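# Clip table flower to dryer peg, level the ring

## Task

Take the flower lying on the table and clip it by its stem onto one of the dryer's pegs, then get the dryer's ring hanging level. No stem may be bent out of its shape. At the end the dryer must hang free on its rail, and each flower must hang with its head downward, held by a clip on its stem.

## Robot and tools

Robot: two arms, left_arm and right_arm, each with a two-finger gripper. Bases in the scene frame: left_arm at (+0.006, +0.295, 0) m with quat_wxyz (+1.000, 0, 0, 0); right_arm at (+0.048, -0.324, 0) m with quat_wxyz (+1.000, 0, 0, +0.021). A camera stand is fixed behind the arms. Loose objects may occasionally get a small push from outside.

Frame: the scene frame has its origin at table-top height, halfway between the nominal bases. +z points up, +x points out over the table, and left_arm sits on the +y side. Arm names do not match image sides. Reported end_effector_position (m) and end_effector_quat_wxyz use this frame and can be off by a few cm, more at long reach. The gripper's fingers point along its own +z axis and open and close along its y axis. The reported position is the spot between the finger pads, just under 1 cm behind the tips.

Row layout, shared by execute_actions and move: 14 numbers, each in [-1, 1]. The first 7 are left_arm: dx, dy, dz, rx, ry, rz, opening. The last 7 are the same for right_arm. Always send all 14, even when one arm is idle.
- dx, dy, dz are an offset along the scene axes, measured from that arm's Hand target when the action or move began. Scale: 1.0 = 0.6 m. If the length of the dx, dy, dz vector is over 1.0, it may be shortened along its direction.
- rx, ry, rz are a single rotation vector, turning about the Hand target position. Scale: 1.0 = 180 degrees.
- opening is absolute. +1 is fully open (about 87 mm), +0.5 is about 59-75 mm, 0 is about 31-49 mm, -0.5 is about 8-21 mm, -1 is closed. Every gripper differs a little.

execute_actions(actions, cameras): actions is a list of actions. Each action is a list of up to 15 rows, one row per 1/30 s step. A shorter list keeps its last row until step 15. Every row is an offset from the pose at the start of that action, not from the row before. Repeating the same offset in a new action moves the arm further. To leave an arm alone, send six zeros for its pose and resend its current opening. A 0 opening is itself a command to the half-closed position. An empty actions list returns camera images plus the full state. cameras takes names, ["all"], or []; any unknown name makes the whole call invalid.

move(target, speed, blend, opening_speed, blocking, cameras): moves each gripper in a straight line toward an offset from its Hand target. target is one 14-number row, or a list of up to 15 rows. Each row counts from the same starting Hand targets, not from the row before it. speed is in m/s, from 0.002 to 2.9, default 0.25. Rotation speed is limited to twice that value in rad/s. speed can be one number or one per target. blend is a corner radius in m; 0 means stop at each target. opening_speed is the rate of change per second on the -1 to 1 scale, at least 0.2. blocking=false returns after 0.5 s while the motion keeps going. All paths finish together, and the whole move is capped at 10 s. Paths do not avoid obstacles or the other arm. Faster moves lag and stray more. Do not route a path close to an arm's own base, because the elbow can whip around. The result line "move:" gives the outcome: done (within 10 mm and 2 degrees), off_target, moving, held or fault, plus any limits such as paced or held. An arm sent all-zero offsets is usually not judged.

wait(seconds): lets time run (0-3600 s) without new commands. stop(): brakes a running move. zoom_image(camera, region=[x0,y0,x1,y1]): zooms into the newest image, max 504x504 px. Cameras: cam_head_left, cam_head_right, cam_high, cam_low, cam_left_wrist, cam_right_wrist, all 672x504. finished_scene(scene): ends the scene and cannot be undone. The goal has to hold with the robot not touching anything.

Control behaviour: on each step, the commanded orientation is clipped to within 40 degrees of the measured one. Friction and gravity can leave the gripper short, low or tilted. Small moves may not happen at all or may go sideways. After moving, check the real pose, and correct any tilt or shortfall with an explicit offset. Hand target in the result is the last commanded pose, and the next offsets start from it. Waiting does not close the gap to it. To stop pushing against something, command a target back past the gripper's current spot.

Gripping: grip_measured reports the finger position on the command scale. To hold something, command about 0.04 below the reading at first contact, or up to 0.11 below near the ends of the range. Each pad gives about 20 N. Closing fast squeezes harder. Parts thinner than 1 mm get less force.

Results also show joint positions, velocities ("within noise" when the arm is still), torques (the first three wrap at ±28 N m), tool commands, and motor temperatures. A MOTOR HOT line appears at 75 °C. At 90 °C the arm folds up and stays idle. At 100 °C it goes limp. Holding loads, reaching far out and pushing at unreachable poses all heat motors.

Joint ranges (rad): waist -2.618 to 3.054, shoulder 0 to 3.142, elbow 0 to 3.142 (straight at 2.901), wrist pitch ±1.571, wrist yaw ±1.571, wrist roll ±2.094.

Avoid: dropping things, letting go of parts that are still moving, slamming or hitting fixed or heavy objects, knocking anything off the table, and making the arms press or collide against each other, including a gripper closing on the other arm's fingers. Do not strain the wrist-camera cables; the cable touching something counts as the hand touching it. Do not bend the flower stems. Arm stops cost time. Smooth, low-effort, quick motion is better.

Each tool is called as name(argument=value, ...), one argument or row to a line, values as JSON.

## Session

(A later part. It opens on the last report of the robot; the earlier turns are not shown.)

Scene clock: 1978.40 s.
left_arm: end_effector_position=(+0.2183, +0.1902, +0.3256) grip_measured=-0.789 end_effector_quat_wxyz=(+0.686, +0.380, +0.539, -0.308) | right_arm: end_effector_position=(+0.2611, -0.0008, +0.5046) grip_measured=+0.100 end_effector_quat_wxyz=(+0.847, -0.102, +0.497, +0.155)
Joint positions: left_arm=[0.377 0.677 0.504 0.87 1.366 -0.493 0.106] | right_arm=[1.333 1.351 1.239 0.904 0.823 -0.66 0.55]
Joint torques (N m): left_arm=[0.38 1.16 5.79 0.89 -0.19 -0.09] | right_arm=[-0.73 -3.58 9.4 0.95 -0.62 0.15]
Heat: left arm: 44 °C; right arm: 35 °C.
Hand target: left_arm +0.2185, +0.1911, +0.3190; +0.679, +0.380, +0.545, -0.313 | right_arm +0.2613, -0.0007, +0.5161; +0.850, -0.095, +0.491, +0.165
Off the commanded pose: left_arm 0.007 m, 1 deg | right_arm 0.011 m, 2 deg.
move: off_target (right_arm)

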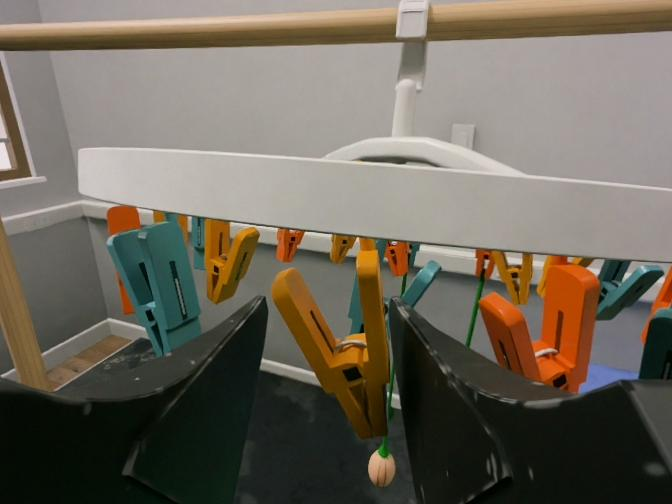

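move(
  target=[0, 0, 0, 0, 0, 0, -0.92, -0.002, -0.0085, 0.0135, 0, 0, 0, 0.1],
  speed=0.05,
  cameras=["cam_right_wrist"],
)

zoom_image(
  camera="cam_right_wrist",
  region=[200, 230, 452, 482],
)

Scene clock: 2003.67 s.
left_arm: end_effector_position=(+0.2183, +0.1902, +0.3256) grip_measured=-0.789 end_effector_quat_wxyz=(+0.686, +0.380, +0.539, -0.308) | right_arm: end_effector_position=(+0.2611, -0.0002, +0.5085) grip_measured=+0.100 end_effector_quat_wxyz=(+0.846, -0.107, +0.499, +0.153)
Joint positions: left_arm=[0.377 0.677 0.504 0.87 1.366 -0.493 0.106] | right_arm=[1.333 1.351 1.261 0.87 0.822 -0.659 0.55]
Joint torques (N m): left_arm=[0.14 1.09 5.78 0.89 -0.18 -0.1] | right_arm=[-0.68 -4.77 9.28 0.96 -0.61 0.16]
Heat: left arm: 44 °C; right arm: 37 °C.
Hand target: left_arm +0.2185, +0.1911, +0.3190; +0.679, +0.380, +0.545, -0.313 | right_arm +0.2601, -0.0058, +0.5243; +0.850, -0.095, +0.491, +0.165
Off the commanded pose: left_arm 0.007 m, 1 deg | right_arm 0.017 m, 2 deg.
move: off_target (right_arm)

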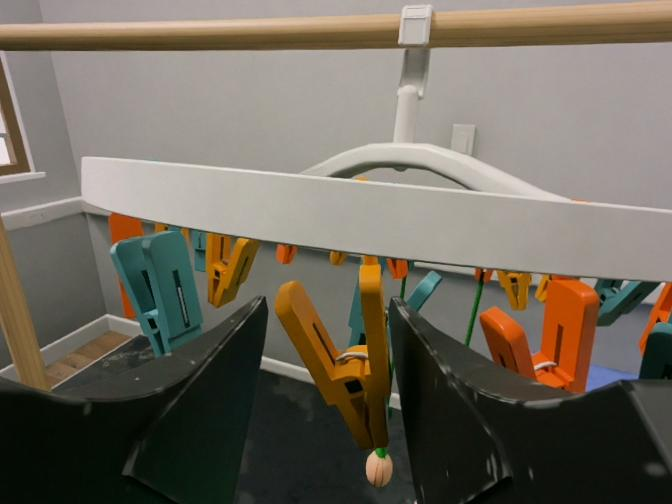

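Scaled by 2.000 from the camera's image (finer frame: 960x720).

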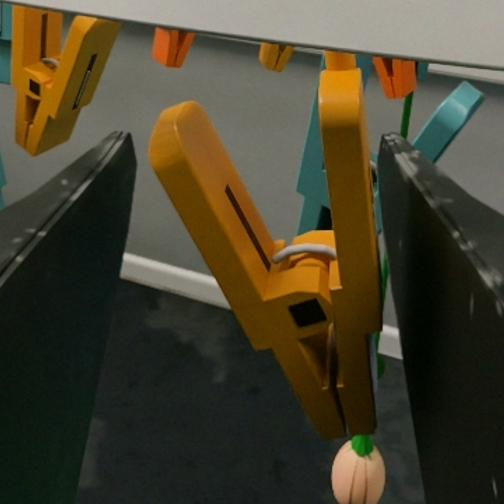

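move(
  target=[0, 0, 0, 0, 0, 0, -0.92, -0.002, -0.007, 0.008, 0, 0, 0, 0.1],
  speed=0.05,
  cameras=["cam_right_wrist"],
)

zoom_image(
  camera="cam_right_wrist",
  region=[200, 230, 452, 482],
)

Scene clock: 2009.57 s.
left_arm: end_effector_position=(+0.2183, +0.1902, +0.3256) grip_measured=-0.789 end_effector_quat_wxyz=(+0.686, +0.380, +0.539, -0.308) | right_arm: end_effector_position=(+0.2608, -0.0017, +0.5112) grip_measured=+0.100 end_effector_quat_wxyz=(+0.846, -0.109, +0.500, +0.151)
Joint positions: left_arm=[0.377 0.677 0.504 0.87 1.366 -0.493 0.106] | right_arm=[1.333 1.345 1.271 0.848 0.822 -0.659 0.55]
Joint torques (N m): left_arm=[0.28 1.18 5.76 0.81 -0.16 -0.05] | right_arm=[-0.57 -5.26 9.24 0.99 -0.6 0.14]
Heat: left arm: 44 °C; right arm: 37 °C.
Hand target: left_arm +0.2185, +0.1911, +0.3190; +0.679, +0.380, +0.545, -0.313 | right_arm +0.2589, -0.0100, +0.5291; +0.850, -0.095, +0.491, +0.165
Off the commanded pose: left_arm 0.007 m, 1 deg | right_arm 0.020 m, 3 deg.
move: off_target (right_arm)

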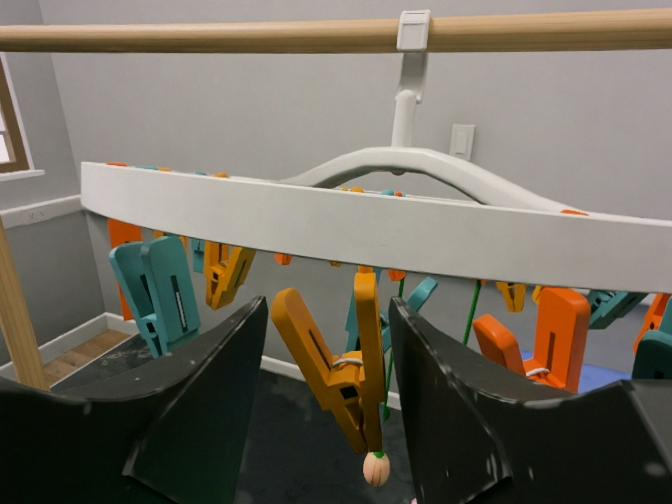

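Scaled by 2.000 from the camera's image (finer frame: 960x720).

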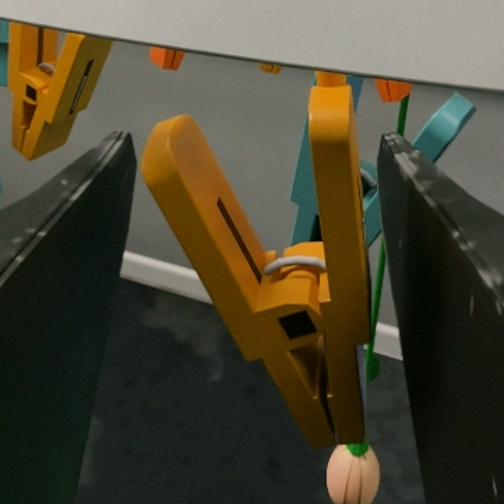

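move(
  target=[0, 0, 0, 0, 0, 0, -0.92, 0, 0, 0, 0, 0, 0, -0.6],
  cameras=["cam_right_wrist"],
)

zoom_image(
  camera="cam_right_wrist",
  region=[200, 230, 452, 482],
)

Scene clock: 2014.47 s.
left_arm: end_effector_position=(+0.2183, +0.1902, +0.3256) grip_measured=-0.789 end_effector_quat_wxyz=(+0.686, +0.380, +0.539, -0.308) | right_arm: end_effector_position=(+0.2607, -0.0012, +0.5110) grip_measured=-0.293 end_effector_quat_wxyz=(+0.846, -0.111, +0.500, +0.151)
Joint positions: left_arm=[0.377 0.677 0.504 0.87 1.366 -0.493 0.106] | right_arm=[1.333 1.345 1.271 0.845 0.82 -0.659 0.354]
Joint torques (N m): left_arm=[0.13 1.09 5.78 0.82 -0.23 -0.11] | right_arm=[-0.57 -5.2 9.18 1.03 -0.56 0.14]
Heat: left arm: 44 °C; right arm: 37 °C.
Hand target: left_arm +0.2185, +0.1911, +0.3190; +0.679, +0.380, +0.545, -0.313 | right_arm +0.2589, -0.0100, +0.5289; +0.850, -0.095, +0.491, +0.165
Off the commanded pose: left_arm 0.007 m, 1 deg | right_arm 0.020 m, 3 deg.
move: done

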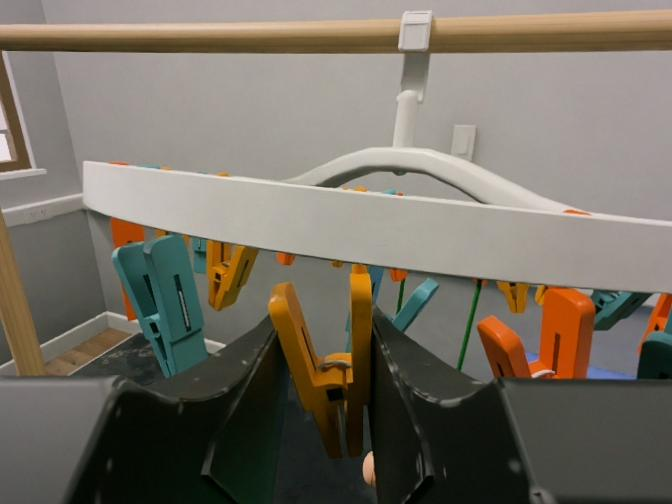

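Scaled by 2.000 from the camera's image (finer frame: 960x720).

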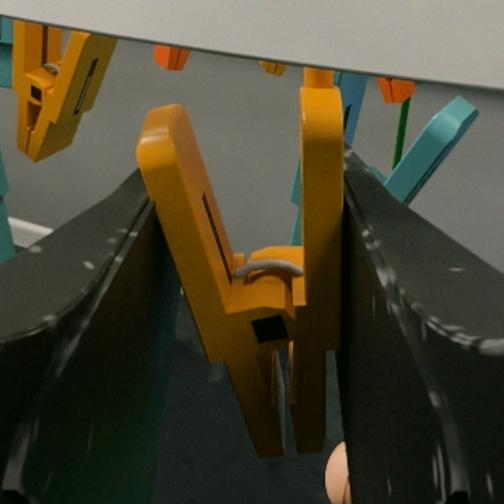

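move(
  target=[
    [0, 0, 0, 0, 0, 0, -0.92, 0, 0, 0, 0, 0, 0, 0.1],
    [0, 0, 0, 0, 0, 0, -0.92, 0, -0.004, 0.018, 0, 0, 0, 0.1],
  ],
  speed=0.05,
  cameras=["cam_right_wrist"],
)

zoom_image(
  camera="cam_right_wrist",
  region=[200, 230, 452, 482],
)

Scene clock: 2040.93 s.
left_arm: end_effector_position=(+0.2183, +0.1902, +0.3256) grip_measured=-0.789 end_effector_quat_wxyz=(+0.686, +0.380, +0.539, -0.308) | right_arm: end_effector_position=(+0.2601, -0.0035, +0.5227) grip_measured=+0.100 end_effector_quat_wxyz=(+0.846, -0.110, +0.499, +0.152)
Joint positions: left_arm=[0.377 0.677 0.504 0.87 1.366 -0.493 0.106] | right_arm=[1.333 1.345 1.316 0.803 0.819 -0.659 0.55]
Joint torques (N m): left_arm=[0.2 1.09 5.61 0.82 -0.18 -0.11] | right_arm=[-0.72 -5.12 9.18 0.94 -0.56 0.16]
Motor temperatures (°C): left_arm=[25 25 43 30 25 27 24] | right_arm=[24 31 38 33 23 23 23]
Heat: left arm: 43 °C; right arm: 38 °C.
Hand target: left_arm +0.2185, +0.1911, +0.3190; +0.679, +0.380, +0.545, -0.313 | right_arm +0.2589, -0.0123, +0.5398; +0.850, -0.095, +0.491, +0.165
Off the commanded pose: left_arm 0.007 m, 1 deg | right_arm 0.019 m, 2 deg.
move: off_target (right_arm)

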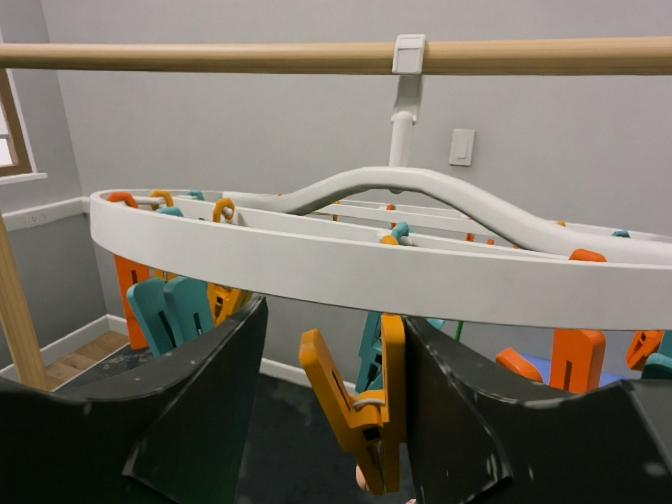

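Scaled by 2.000 from the camera's image (finer frame: 960x720).

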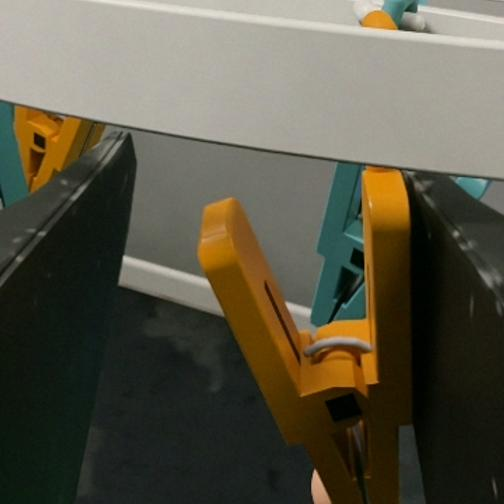

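move(
  target=[0, 0, 0, 0, 0, 0, -0.92, 0.003, -0.015, -0.003, 0, 0, 0, 0.1],
  speed=0.05,
  cameras=["cam_right_wrist"],
)

zoom_image(
  camera="cam_right_wrist",
  region=[200, 230, 452, 482],
)

Scene clock: 2049.63 s.
left_arm: end_effector_position=(+0.2183, +0.1902, +0.3256) grip_measured=-0.789 end_effector_quat_wxyz=(+0.686, +0.380, +0.539, -0.308) | right_arm: end_effector_position=(+0.2612, -0.0173, +0.5320) grip_measured=+0.100 end_effector_quat_wxyz=(+0.848, -0.098, +0.496, +0.158)
Joint positions: left_arm=[0.377 0.677 0.504 0.87 1.366 -0.493 0.106] | right_arm=[1.32 1.31 1.316 0.786 0.813 -0.644 0.55]
Joint torques (N m): left_arm=[0.18 1.4 5.7 0.83 -0.12 -0.1] | right_arm=[-0.81 -4.6 6.67 0.96 -0.62 0.15]
Heat: left arm: 43 °C; right arm: 39 °C.
Hand target: left_arm +0.2185, +0.1911, +0.3190; +0.679, +0.380, +0.545, -0.313 | right_arm +0.2607, -0.0213, +0.5379; +0.850, -0.095, +0.491, +0.165
Off the commanded pose: left_arm 0.007 m, 1 deg | right_arm 0.007 m, 1 deg.
move: done

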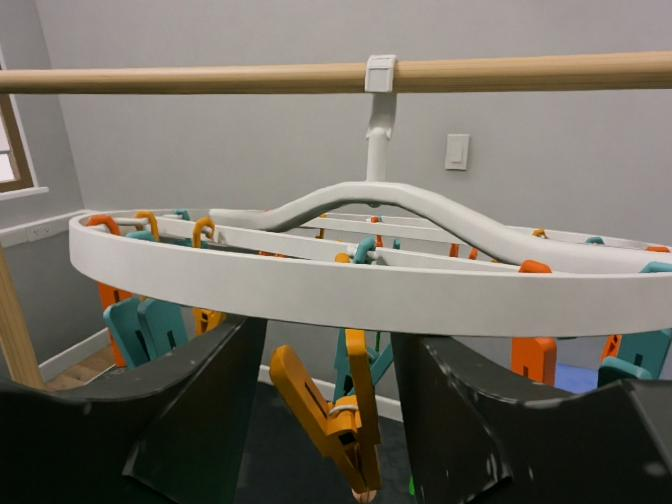

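Scaled by 2.000 from the camera's image (finer frame: 960x720).

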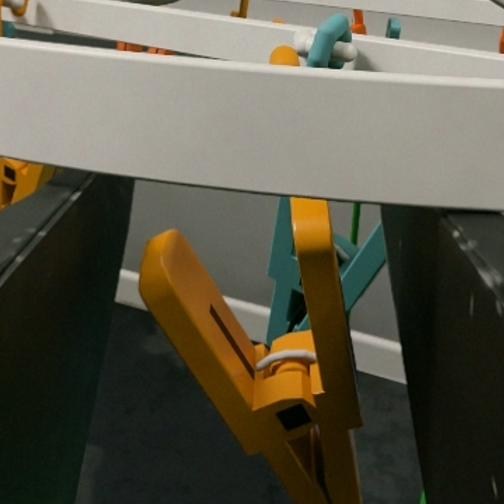

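move(
  target=[0, 0, 0, 0, 0, 0, -0.92, 0, 0, -0.023, 0, 0, 0, 0.1],
  speed=0.05,
  cameras=["cam_right_wrist"],
)

zoom_image(
  camera="cam_right_wrist",
  region=[200, 230, 452, 482],
)

Scene clock: 2058.93 s.
left_arm: end_effector_position=(+0.2183, +0.1902, +0.3256) grip_measured=-0.789 end_effector_quat_wxyz=(+0.686, +0.380, +0.539, -0.308) | right_arm: end_effector_position=(+0.2617, -0.0144, +0.5183) grip_measured=+0.100 end_effector_quat_wxyz=(+0.846, -0.108, +0.500, +0.153)
Joint positions: left_arm=[0.377 0.677 0.504 0.87 1.366 -0.493 0.106] | right_arm=[1.32 1.303 1.269 0.8 0.812 -0.643 0.55]
Joint torques (N m): left_arm=[0.38 1.22 5.59 0.83 -0.2 -0.06] | right_arm=[-0.83 -5.03 5.14 1.43 -0.6 0.17]
Heat: left arm: 43 °C; right arm: 38 °C.
Hand target: left_arm +0.2185, +0.1911, +0.3190; +0.679, +0.380, +0.545, -0.313 | right_arm +0.2607, -0.0212, +0.5241; +0.850, -0.095, +0.491, +0.165
Off the commanded pose: left_arm 0.007 m, 1 deg | right_arm 0.009 m, 2 deg.
move: done

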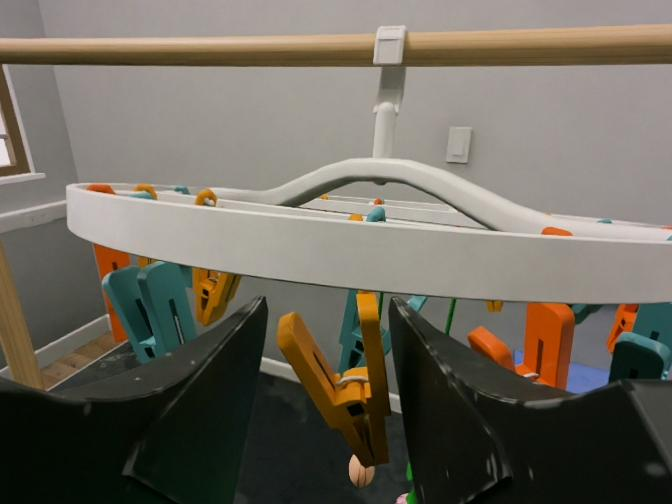

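Scaled by 2.000 from the camera's image (finer frame: 960x720).

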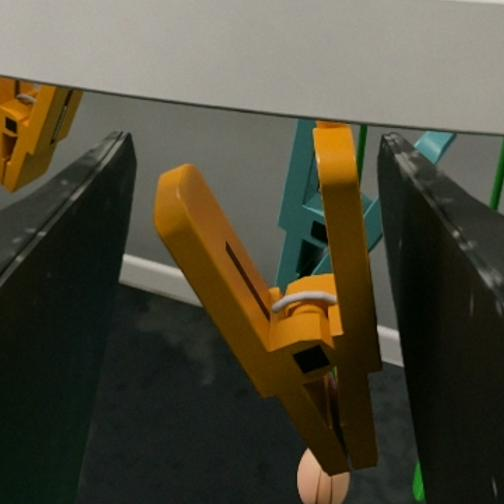

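move(
  target=[0, 0, 0, 0, 0, 0, -0.92, 0, 0, 0, 0, 0, 0, -0.6],
  cameras=["cam_right_wrist"],
)

zoom_image(
  camera="cam_right_wrist",
  region=[200, 230, 452, 482],
)

Scene clock: 2063.93 s.
left_arm: end_effector_position=(+0.2183, +0.1902, +0.3256) grip_measured=-0.789 end_effector_quat_wxyz=(+0.686, +0.380, +0.539, -0.308) | right_arm: end_effector_position=(+0.2614, -0.0145, +0.5191) grip_measured=-0.328 end_effector_quat_wxyz=(+0.846, -0.107, +0.499, +0.155)
Joint positions: left_arm=[0.377 0.677 0.504 0.87 1.366 -0.493 0.106] | right_arm=[1.32 1.302 1.269 0.803 0.81 -0.641 0.336]
Joint torques (N m): left_arm=[0.44 1.1 5.53 0.83 -0.21 -0.1] | right_arm=[-0.83 -4.97 5.14 1.4 -0.58 0.15]
Heat: left arm: 43 °C; right arm: 38 °C.
Hand target: left_arm +0.2185, +0.1911, +0.3190; +0.679, +0.380, +0.545, -0.313 | right_arm +0.2607, -0.0212, +0.5241; +0.850, -0.095, +0.491, +0.165
Off the commanded pose: left_arm 0.007 m, 1 deg | right_arm 0.008 m, 2 deg.
move: done

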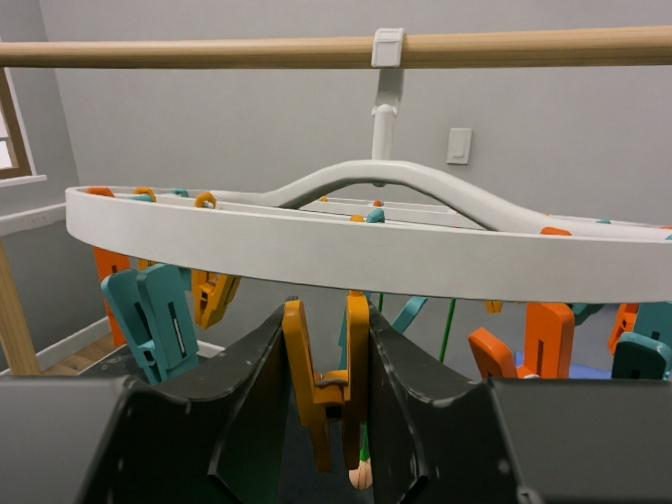

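Scaled by 2.000 from the camera's image (finer frame: 960x720).

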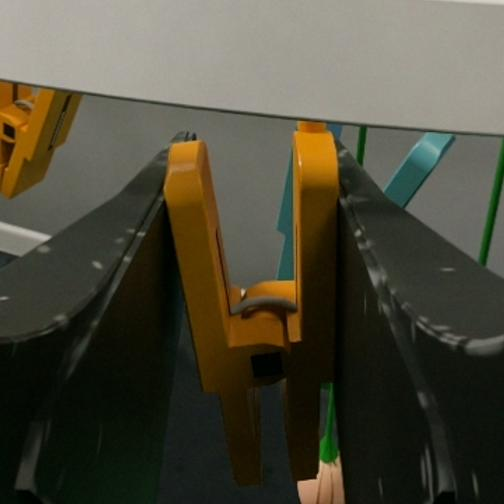

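move(
  target=[
    [0, 0, 0, 0, 0, 0, -0.92, 0, 0, 0, 0, 0, 0, -0.1],
    [0, 0, 0, 0, 0, 0, -0.92, 0, 0, 0.008, 0, 0, 0, -0.1],
  ],
  speed=0.05,
  cameras=["cam_right_wrist"],
)

zoom_image(
  camera="cam_right_wrist",
  region=[200, 230, 452, 482],
)

Scene clock: 2076.77 s.
left_arm: end_effector_position=(+0.2183, +0.1902, +0.3256) grip_measured=-0.789 end_effector_quat_wxyz=(+0.686, +0.380, +0.539, -0.308) | right_arm: end_effector_position=(+0.2614, -0.0145, +0.5192) grip_measured=-0.100 end_effector_quat_wxyz=(+0.846, -0.107, +0.498, +0.155)
Joint positions: left_arm=[0.377 0.677 0.504 0.87 1.366 -0.493 0.106] | right_arm=[1.32 1.302 1.269 0.803 0.809 -0.641 0.45]
Joint torques (N m): left_arm=[0.39 1.2 5.55 0.85 -0.18 -0.09] | right_arm=[-0.83 -4.68 6.98 1.2 -0.57 0.14]
Heat: left arm: 43 °C; right arm: 38 °C.
Hand target: left_arm +0.2185, +0.1911, +0.3190; +0.679, +0.380, +0.545, -0.313 | right_arm +0.2607, -0.0212, +0.5289; +0.850, -0.095, +0.491, +0.165
Off the commanded pose: left_arm 0.007 m, 1 deg | right_arm 0.012 m, 2 deg.
move: off_target (right_arm)

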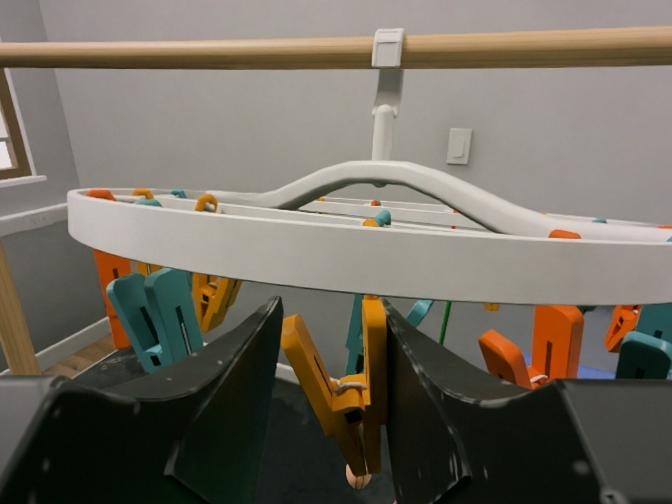

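Scaled by 2.000 from the camera's image (finer frame: 960x720).

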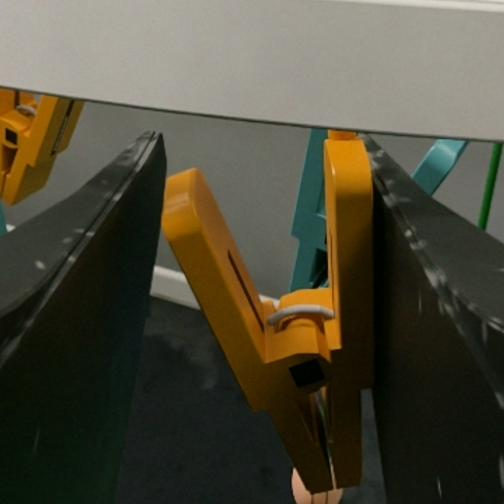

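move(
  target=[0, 0, 0, 0, 0, 0, -0.92, 0, 0, 0.007, 0, 0, 0, -0.1],
  speed=0.05,
  cameras=[],
)

Scene clock: 2081.03 s.
left_arm: end_effector_position=(+0.2183, +0.1902, +0.3256) grip_measured=-0.789 end_effector_quat_wxyz=(+0.686, +0.380, +0.539, -0.308) | right_arm: end_effector_position=(+0.2614, -0.0145, +0.5192) grip_measured=-0.100 end_effector_quat_wxyz=(+0.846, -0.107, +0.498, +0.155)
Joint positions: left_arm=[0.377 0.677 0.504 0.87 1.366 -0.493 0.106] | right_arm=[1.32 1.302 1.269 0.803 0.809 -0.641 0.45]
Joint torques (N m): left_arm=[0.21 1.2 5.5 0.82 -0.24 -0.1] | right_arm=[-0.79 -4.45 8.72 1.01 -0.57 0.13]
Heat: left arm: 43 °C; right arm: 38 °C.
Hand target: left_arm +0.2185, +0.1911, +0.3190; +0.679, +0.380, +0.545, -0.313 | right_arm +0.2607, -0.0212, +0.5331; +0.850, -0.095, +0.491, +0.165
Off the commanded pose: left_arm 0.007 m, 1 deg | right_arm 0.015 m, 2 deg.
move: off_target (right_arm)

move(
  target=[0, 0, 0, 0, 0, 0, -0.92, 0, 0, 0.006, 0, 0, 0, -0.1],
  speed=0.05,
  cameras=["cam_right_wrist"],
)

zoom_image(
  camera="cam_right_wrist",
  region=[200, 230, 452, 482],
)

Scene clock: 2084.93 s.
left_arm: end_effector_position=(+0.2183, +0.1902, +0.3256) grip_measured=-0.789 end_effector_quat_wxyz=(+0.686, +0.380, +0.539, -0.308) | right_arm: end_effector_position=(+0.2612, -0.0151, +0.5221) grip_measured=-0.100 end_effector_quat_wxyz=(+0.846, -0.106, +0.498, +0.155)
Joint positions: left_arm=[0.377 0.677 0.504 0.87 1.366 -0.493 0.106] | right_arm=[1.32 1.302 1.281 0.792 0.809 -0.641 0.45]
Joint torques (N m): left_arm=[0.43 0.95 5.72 0.87 -0.21 -0.04] | right_arm=[-0.79 -4.18 9.2 0.98 -0.57 0.13]
Heat: left arm: 43 °C; right arm: 39 °C.
Hand target: left_arm +0.2185, +0.1911, +0.3190; +0.679, +0.380, +0.545, -0.313 | right_arm +0.2607, -0.0212, +0.5367; +0.850, -0.095, +0.491, +0.165
Off the commanded pose: left_arm 0.007 m, 1 deg | right_arm 0.016 m, 2 deg.
move: off_target (right_arm)

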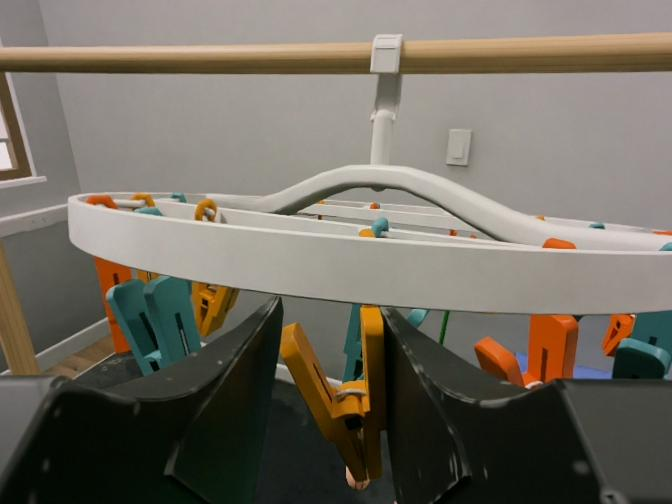

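Scaled by 2.000 from the camera's image (finer frame: 960x720).

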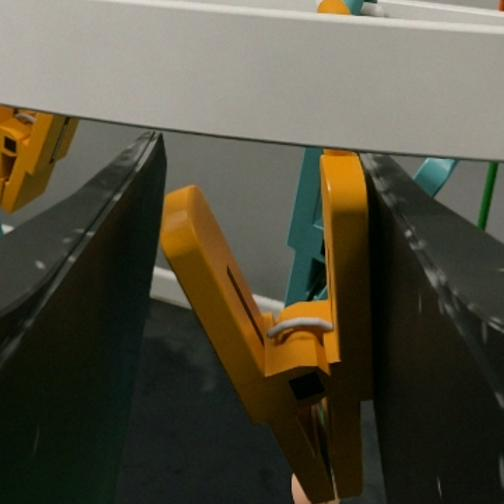

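move(
  target=[0, 0, 0, 0, 0, 0, -0.92, 0, 0, 0, 0, 0, 0, -0.6],
  cameras=["cam_right_wrist"],
)

zoom_image(
  camera="cam_right_wrist",
  region=[270, 344, 430, 504],
)

Scene clock: 2089.23 s.
left_arm: end_effector_position=(+0.2183, +0.1902, +0.3256) grip_measured=-0.789 end_effector_quat_wxyz=(+0.686, +0.380, +0.539, -0.308) | right_arm: end_effector_position=(+0.2612, -0.0148, +0.5218) grip_measured=-0.341 end_effector_quat_wxyz=(+0.846, -0.107, +0.499, +0.155)
Joint positions: left_arm=[0.377 0.677 0.504 0.87 1.366 -0.493 0.106] | right_arm=[1.32 1.302 1.281 0.79 0.809 -0.641 0.329]
Joint torques (N m): left_arm=[0.21 1.09 5.56 0.83 -0.14 -0.07] | right_arm=[-0.79 -4.18 9.1 1.04 -0.56 0.13]
Heat: left arm: 43 °C; right arm: 39 °C.
Hand target: left_arm +0.2185, +0.1911, +0.3190; +0.679, +0.380, +0.545, -0.313 | right_arm +0.2607, -0.0212, +0.5367; +0.850, -0.095, +0.491, +0.165
Off the commanded pose: left_arm 0.007 m, 1 deg | right_arm 0.016 m, 2 deg.
move: done

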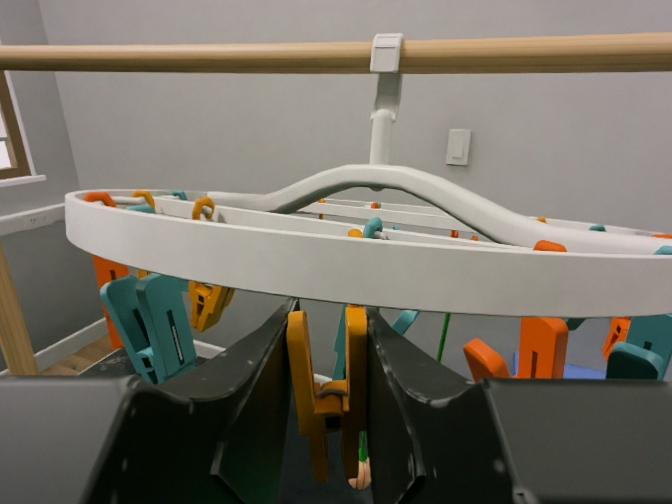

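Scaled by 3.150 from the camera's image (finer frame: 960x720).

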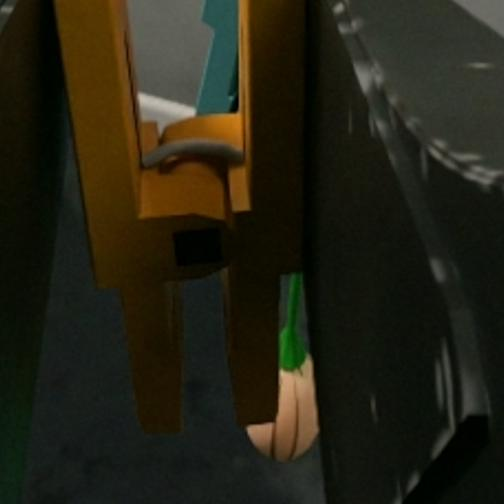

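move(
  target=[-0.0225, -0.2085, 0.1083, 0, 0, 0, -0.92, 0, 0, 0, 0, 0, 0, -0.6],
  speed=0.1,
  cameras=["cam_left_wrist", "cam_right_wrist", "cam_high"],
)

Scene clock: 2117.83 s.
left_arm: end_effector_position=(+0.2036, +0.0649, +0.3742) grip_measured=-0.789 end_effector_quat_wxyz=(+0.669, +0.380, +0.551, -0.323) | right_arm: end_effector_position=(+0.2612, -0.0148, +0.5218) grip_measured=-0.341 end_effector_quat_wxyz=(+0.846, -0.107, +0.499, +0.155)
Joint positions: left_arm=[-0.646 0.733 0.893 -0.046 0.405 0.11 0.106] | right_arm=[1.32 1.302 1.281 0.79 0.809 -0.641 0.329]
Joint torques (N m): left_arm=[-0.59 0.47 9.58 1.79 -0.19 0.16] | right_arm=[-0.77 -4.19 9.17 1.02 -0.56 0.13]
Heat: left arm: 44 °C; right arm: 41 °C.
Hand target: left_arm +0.2049, +0.0660, +0.3841; +0.679, +0.380, +0.545, -0.314 | right_arm +0.2607, -0.0212, +0.5367; +0.850, -0.095, +0.491, +0.165
Off the commanded pose: left_arm 0.010 m, 2 deg | right_arm 0.016 m, 2 deg.
move: done
Images, in order (width x height): cam_high 672x504, cam_left_wrist 672x504, cam_right_wrist 672x504.

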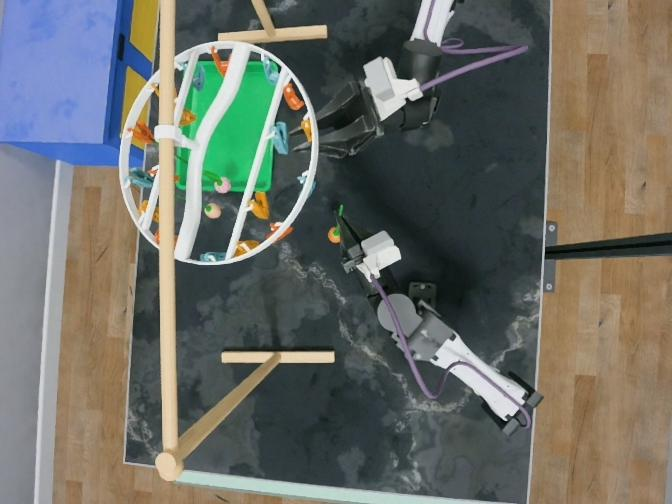

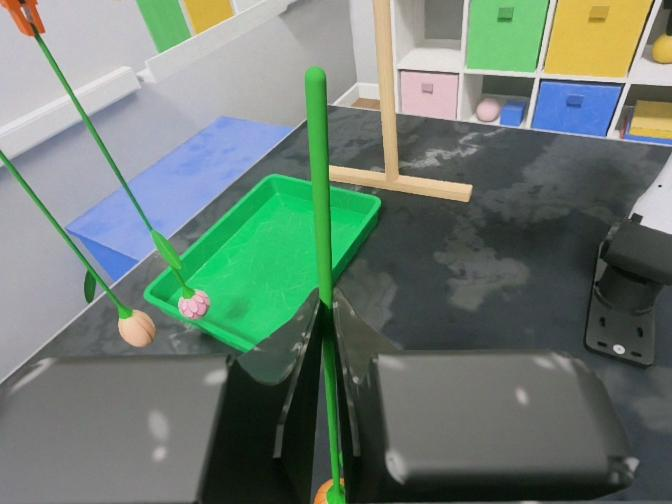

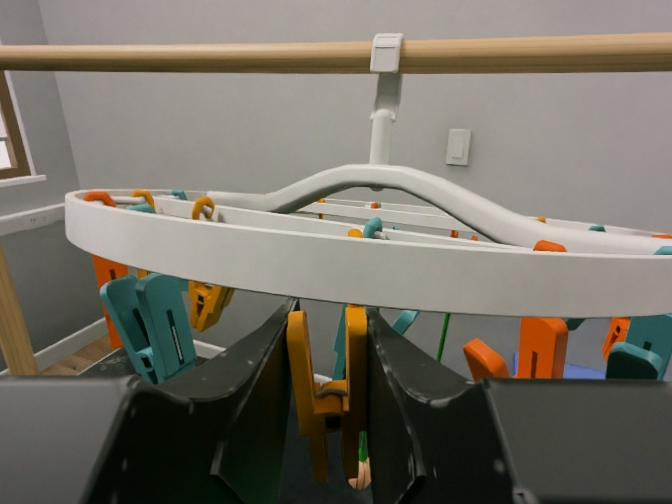

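move(
  target=[0.0837, -0.1435, 0, 0, 0, 0, -0.92, 0, 0, 0, 0, 0, 0, -0.6],
  speed=0.1,
  cameras=["cam_left_wrist", "cam_right_wrist", "cam_low"],
)

Scene clock: 2150.63 s.
left_arm: end_effector_position=(+0.2520, -0.0183, +0.3708) grip_measured=-0.789 end_effector_quat_wxyz=(+0.665, +0.383, +0.556, -0.320) | right_arm: end_effector_position=(+0.2612, -0.0148, +0.5218) grip_measured=-0.341 end_effector_quat_wxyz=(+0.846, -0.107, +0.499, +0.155)
Joint positions: left_arm=[-0.816 1.096 1.02 0.169 0.236 0.133 0.106] | right_arm=[1.32 1.302 1.281 0.79 0.809 -0.641 0.329]
Joint torques (N m): left_arm=[-0.66 -2.09 10.17 2.04 -0.15 0.14] | right_arm=[-0.77 -4.19 9.18 1.02 -0.56 0.13]
Motor temperatures (°C): left_arm=[25 25 50 33 25 27 24] | right_arm=[24 30 43 31 23 23 24]
Heat: left arm: 50 °C; right arm: 43 °C.
Hand target: left_arm +0.2552, -0.0200, +0.3839; +0.679, +0.380, +0.545, -0.313 | right_arm +0.2607, -0.0212, +0.5367; +0.850, -0.095, +0.491, +0.165
Off the commanded pose: left_arm 0.014 m, 2 deg | right_arm 0.016 m, 2 deg.
move: off_target (left_arm)
Images, in order (width x height): cam_low 672x504, cam_left_wrist 672x504, cam_right_wrist 672x504.

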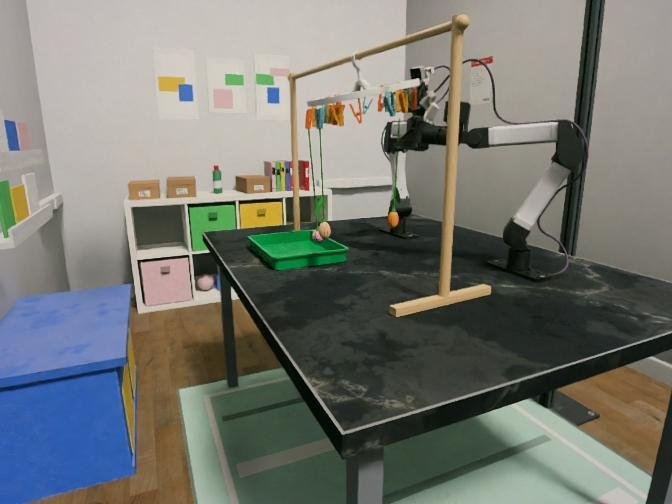

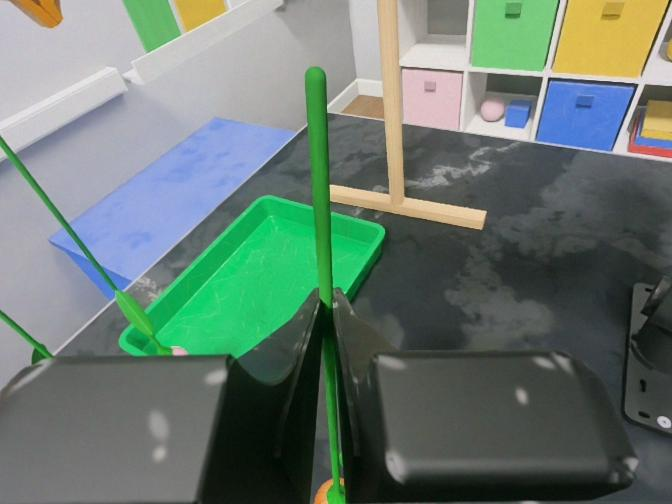

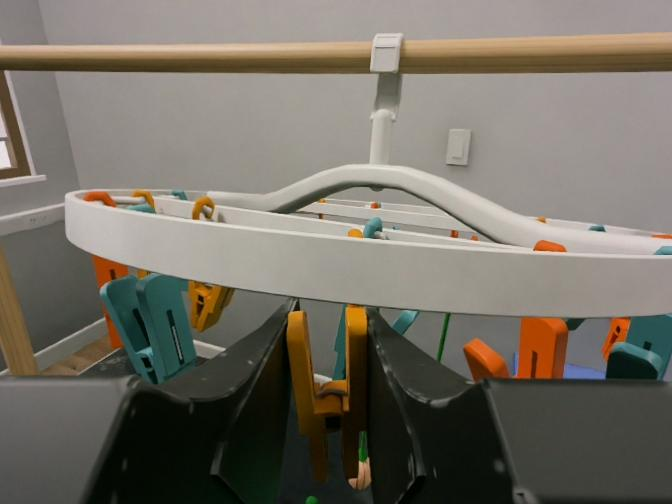

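zoom_image(
  camera="cam_right_wrist",
  region=[270, 344, 430, 504],
)

zoom_image(
  camera="cam_left_wrist",
  region=[200, 0, 440, 180],
)

Scaled by 3.150 from the camera's image (finer frame: 960x720).

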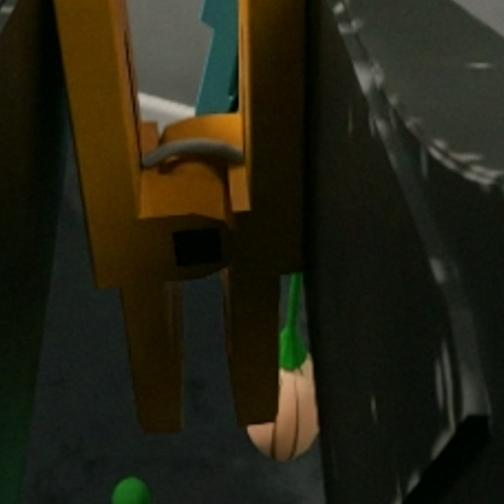

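Scaled by 2.100 from the camera's image (finer frame: 960x720).

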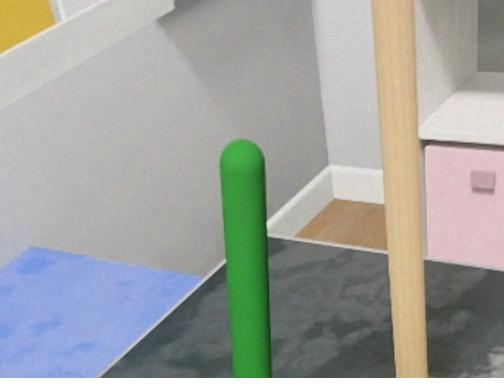

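move(
  target=[0.0042, -0.0125, 0.02, 0, 0, 0, -0.92, 0, 0, 0, 0, 0, 0, -0.6],
  speed=0.05,
  cameras=["cam_left_wrist", "cam_right_wrist"],
)

zoom_image(
  camera="cam_right_wrist",
  region=[270, 344, 430, 504],
)

Scene clock: 2185.33 s.
left_arm: end_effector_position=(+0.2550, -0.0262, +0.3871) grip_measured=-0.789 end_effector_quat_wxyz=(+0.670, +0.381, +0.550, -0.322) | right_arm: end_effector_position=(+0.2612, -0.0148, +0.5218) grip_measured=-0.341 end_effector_quat_wxyz=(+0.846, -0.107, +0.499, +0.155)
Joint positions: left_arm=[-0.83 1.134 1.088 0.155 0.222 0.135 0.106] | right_arm=[1.32 1.302 1.281 0.79 0.809 -0.641 0.329]
Joint torques (N m): left_arm=[-0.72 -2.45 10.29 1.85 -0.16 0.08] | right_arm=[-0.79 -4.19 9.18 1.02 -0.56 0.13]
Motor temperatures (°C): left_arm=[25 25 49 38 25 27 24] | right_arm=[24 30 43 31 23 23 24]
Heat: left arm: 49 °C; right arm: 43 °C.
Hand target: left_arm +0.2577, -0.0276, +0.3960; +0.679, +0.380, +0.545, -0.314 | right_arm +0.2607, -0.0212, +0.5367; +0.850, -0.095, +0.491, +0.165
Off the commanded pose: left_arm 0.009 m, 1 deg | right_arm 0.016 m, 2 deg.
move: done

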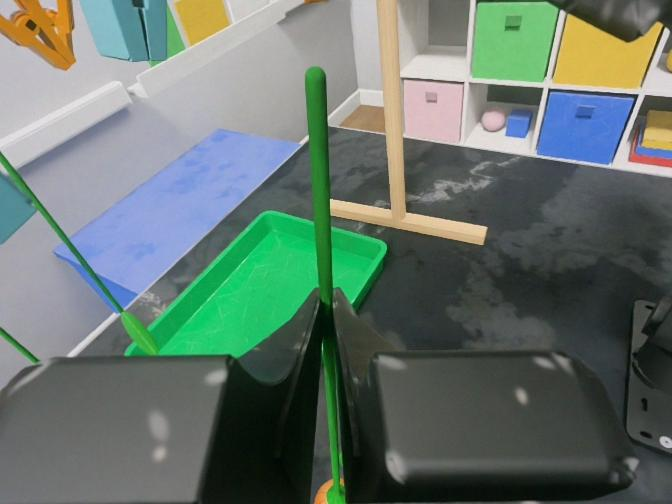

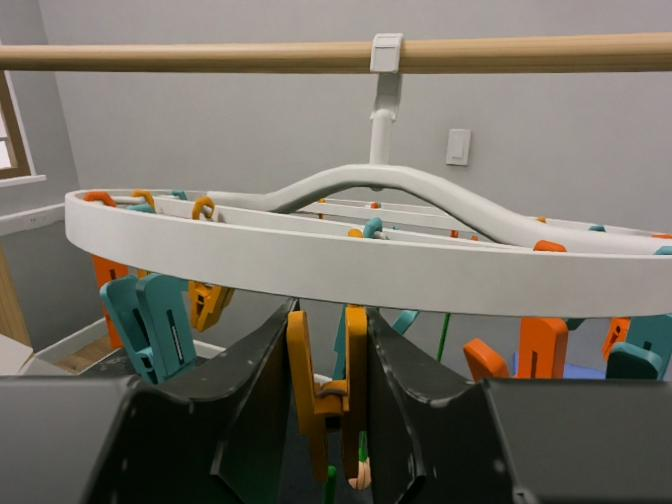

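Scaled by 3.150 from the camera's image (finer frame: 960x720).

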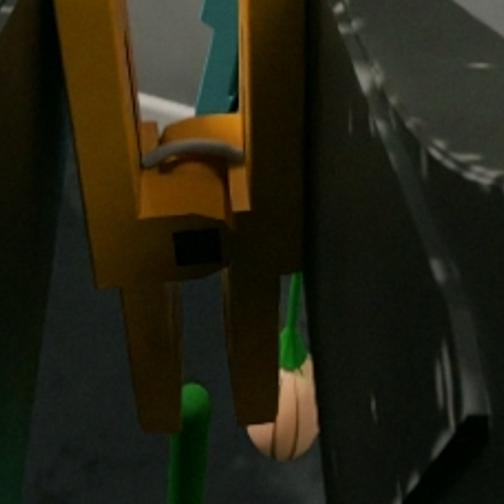

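zoom_image(
  camera="cam_left_wrist",
  region=[180, 0, 460, 120],
)

Scaled by 1.800 from the camera's image (finer frame: 960x720).

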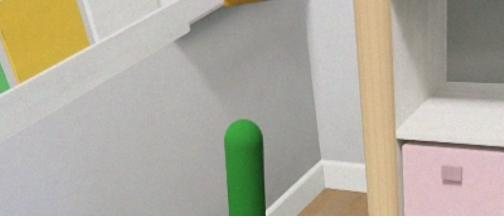

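move(
  target=[-0.0122, -0.0083, 0.0, 0, 0, 0, -0.92, 0, 0, 0, 0, 0, 0, -0.6],
  speed=0.05,
  cameras=["cam_left_wrist", "cam_right_wrist"],
)

zoom_image(
  camera="cam_right_wrist",
  region=[270, 344, 430, 504],
)

zoom_image(
  camera="cam_left_wrist",
  region=[180, 0, 460, 120],
)

Scene clock: 2231.57 s.
left_arm: end_effector_position=(+0.2484, -0.0320, +0.3864) grip_measured=-0.789 end_effector_quat_wxyz=(+0.670, +0.382, +0.550, -0.321) | right_arm: end_effector_position=(+0.2612, -0.0148, +0.5218) grip_measured=-0.341 end_effector_quat_wxyz=(+0.846, -0.107, +0.499, +0.155)
Joint positions: left_arm=[-0.868 1.134 1.088 0.151 0.185 0.14 0.106] | right_arm=[1.32 1.302 1.281 0.79 0.809 -0.641 0.329]
Joint torques (N m): left_arm=[-0.58 -2.58 10.25 1.84 -0.17 0.13] | right_arm=[-0.79 -4.19 9.18 1.02 -0.56 0.13]
Heat: left arm: 52 °C; right arm: 44 °C.
Hand target: left_arm +0.2504, -0.0325, +0.3960; +0.679, +0.380, +0.545, -0.313 | right_arm +0.2607, -0.0212, +0.5367; +0.850, -0.095, +0.491, +0.165
Off the commanded pose: left_arm 0.010 m, 2 deg | right_arm 0.016 m, 2 deg.
move: done

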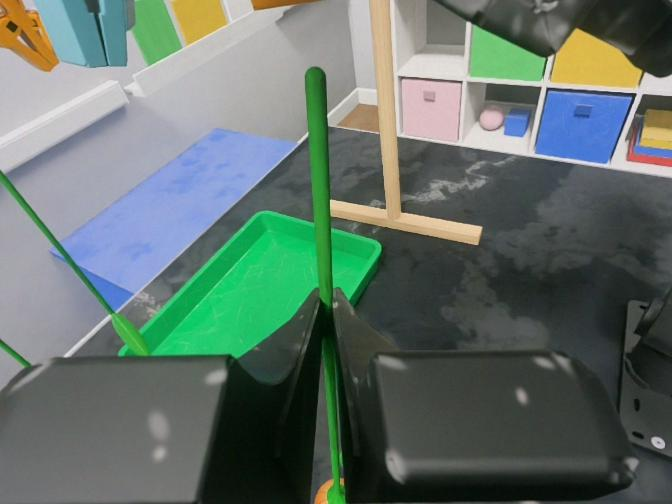

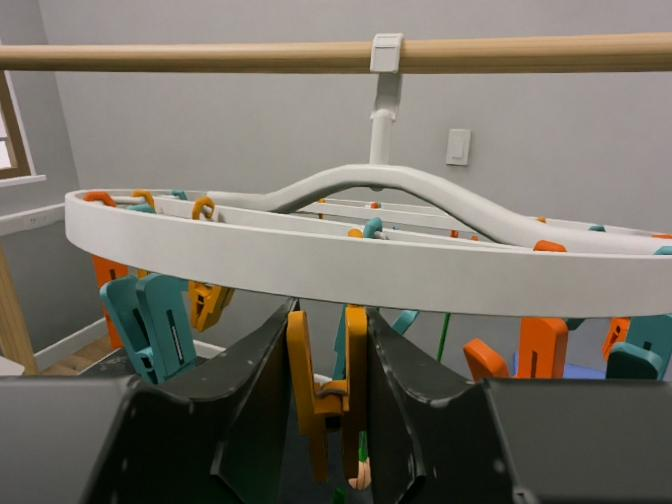

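Scaled by 3.150 from the camera's image (finer frame: 960x720).

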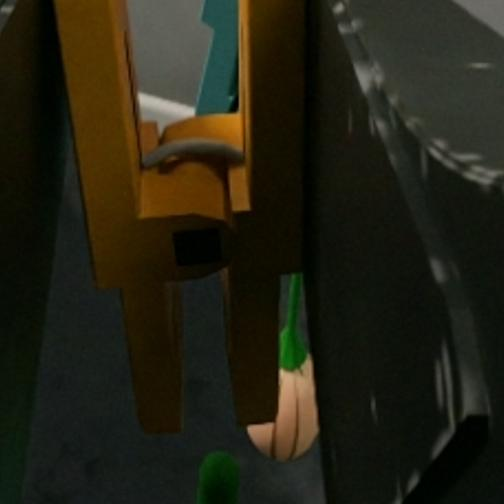

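Scaled by 1.800 from the camera's image (finer frame: 960x720).

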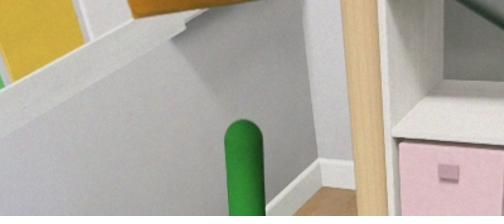

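move(
  target=[0.0, 0.0, 0.0183, 0, 0, 0, -0.92, 0, 0, 0, 0, 0, 0, -0.6],
  speed=0.05,
  cameras=["cam_left_wrist", "cam_right_wrist"],
)

zoom_image(
  camera="cam_right_wrist",
  region=[270, 344, 430, 504],
)

zoom_image(
  camera="cam_left_wrist",
  region=[180, 0, 460, 120],
)

Scene clock: 2248.63 s.
left_arm: end_effector_position=(+0.2482, -0.0314, +0.3983) grip_measured=-0.789 end_effector_quat_wxyz=(+0.671, +0.381, +0.549, -0.321) | right_arm: end_effector_position=(+0.2612, -0.0147, +0.5217) grip_measured=-0.341 end_effector_quat_wxyz=(+0.846, -0.108, +0.499, +0.155)
Joint positions: left_arm=[-0.868 1.141 1.137 0.112 0.184 0.14 0.106] | right_arm=[1.32 1.302 1.281 0.789 0.808 -0.641 0.329]
Joint torques (N m): left_arm=[-0.68 -2.39 10.15 1.86 -0.15 0.11] | right_arm=[-0.79 -4.25 9.16 1.03 -0.56 0.13]
Heat: left arm: 52 °C; right arm: 44 °C.
Hand target: left_arm +0.2505, -0.0325, +0.4069; +0.679, +0.380, +0.545, -0.313 | right_arm +0.2607, -0.0212, +0.5367; +0.850, -0.095, +0.491, +0.165
Off the commanded pose: left_arm 0.009 m, 1 deg | right_arm 0.016 m, 2 deg.
move: done

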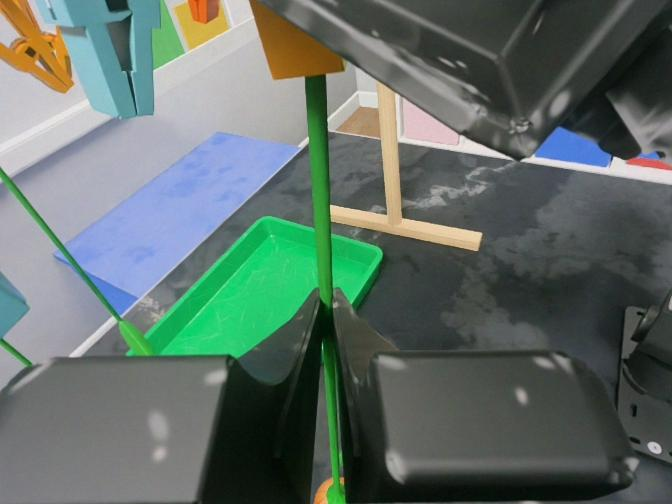

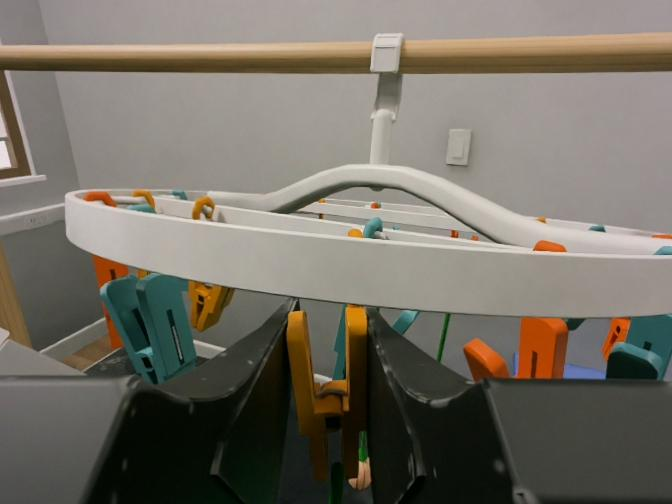

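Scaled by 3.150 from the camera's image (finer frame: 960x720).

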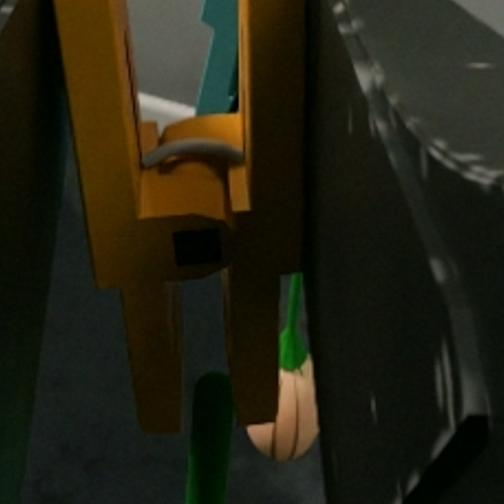

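Scaled by 1.800 from the camera's image (finer frame: 960x720).

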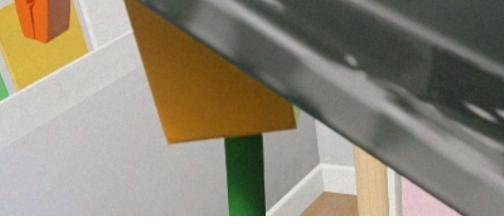

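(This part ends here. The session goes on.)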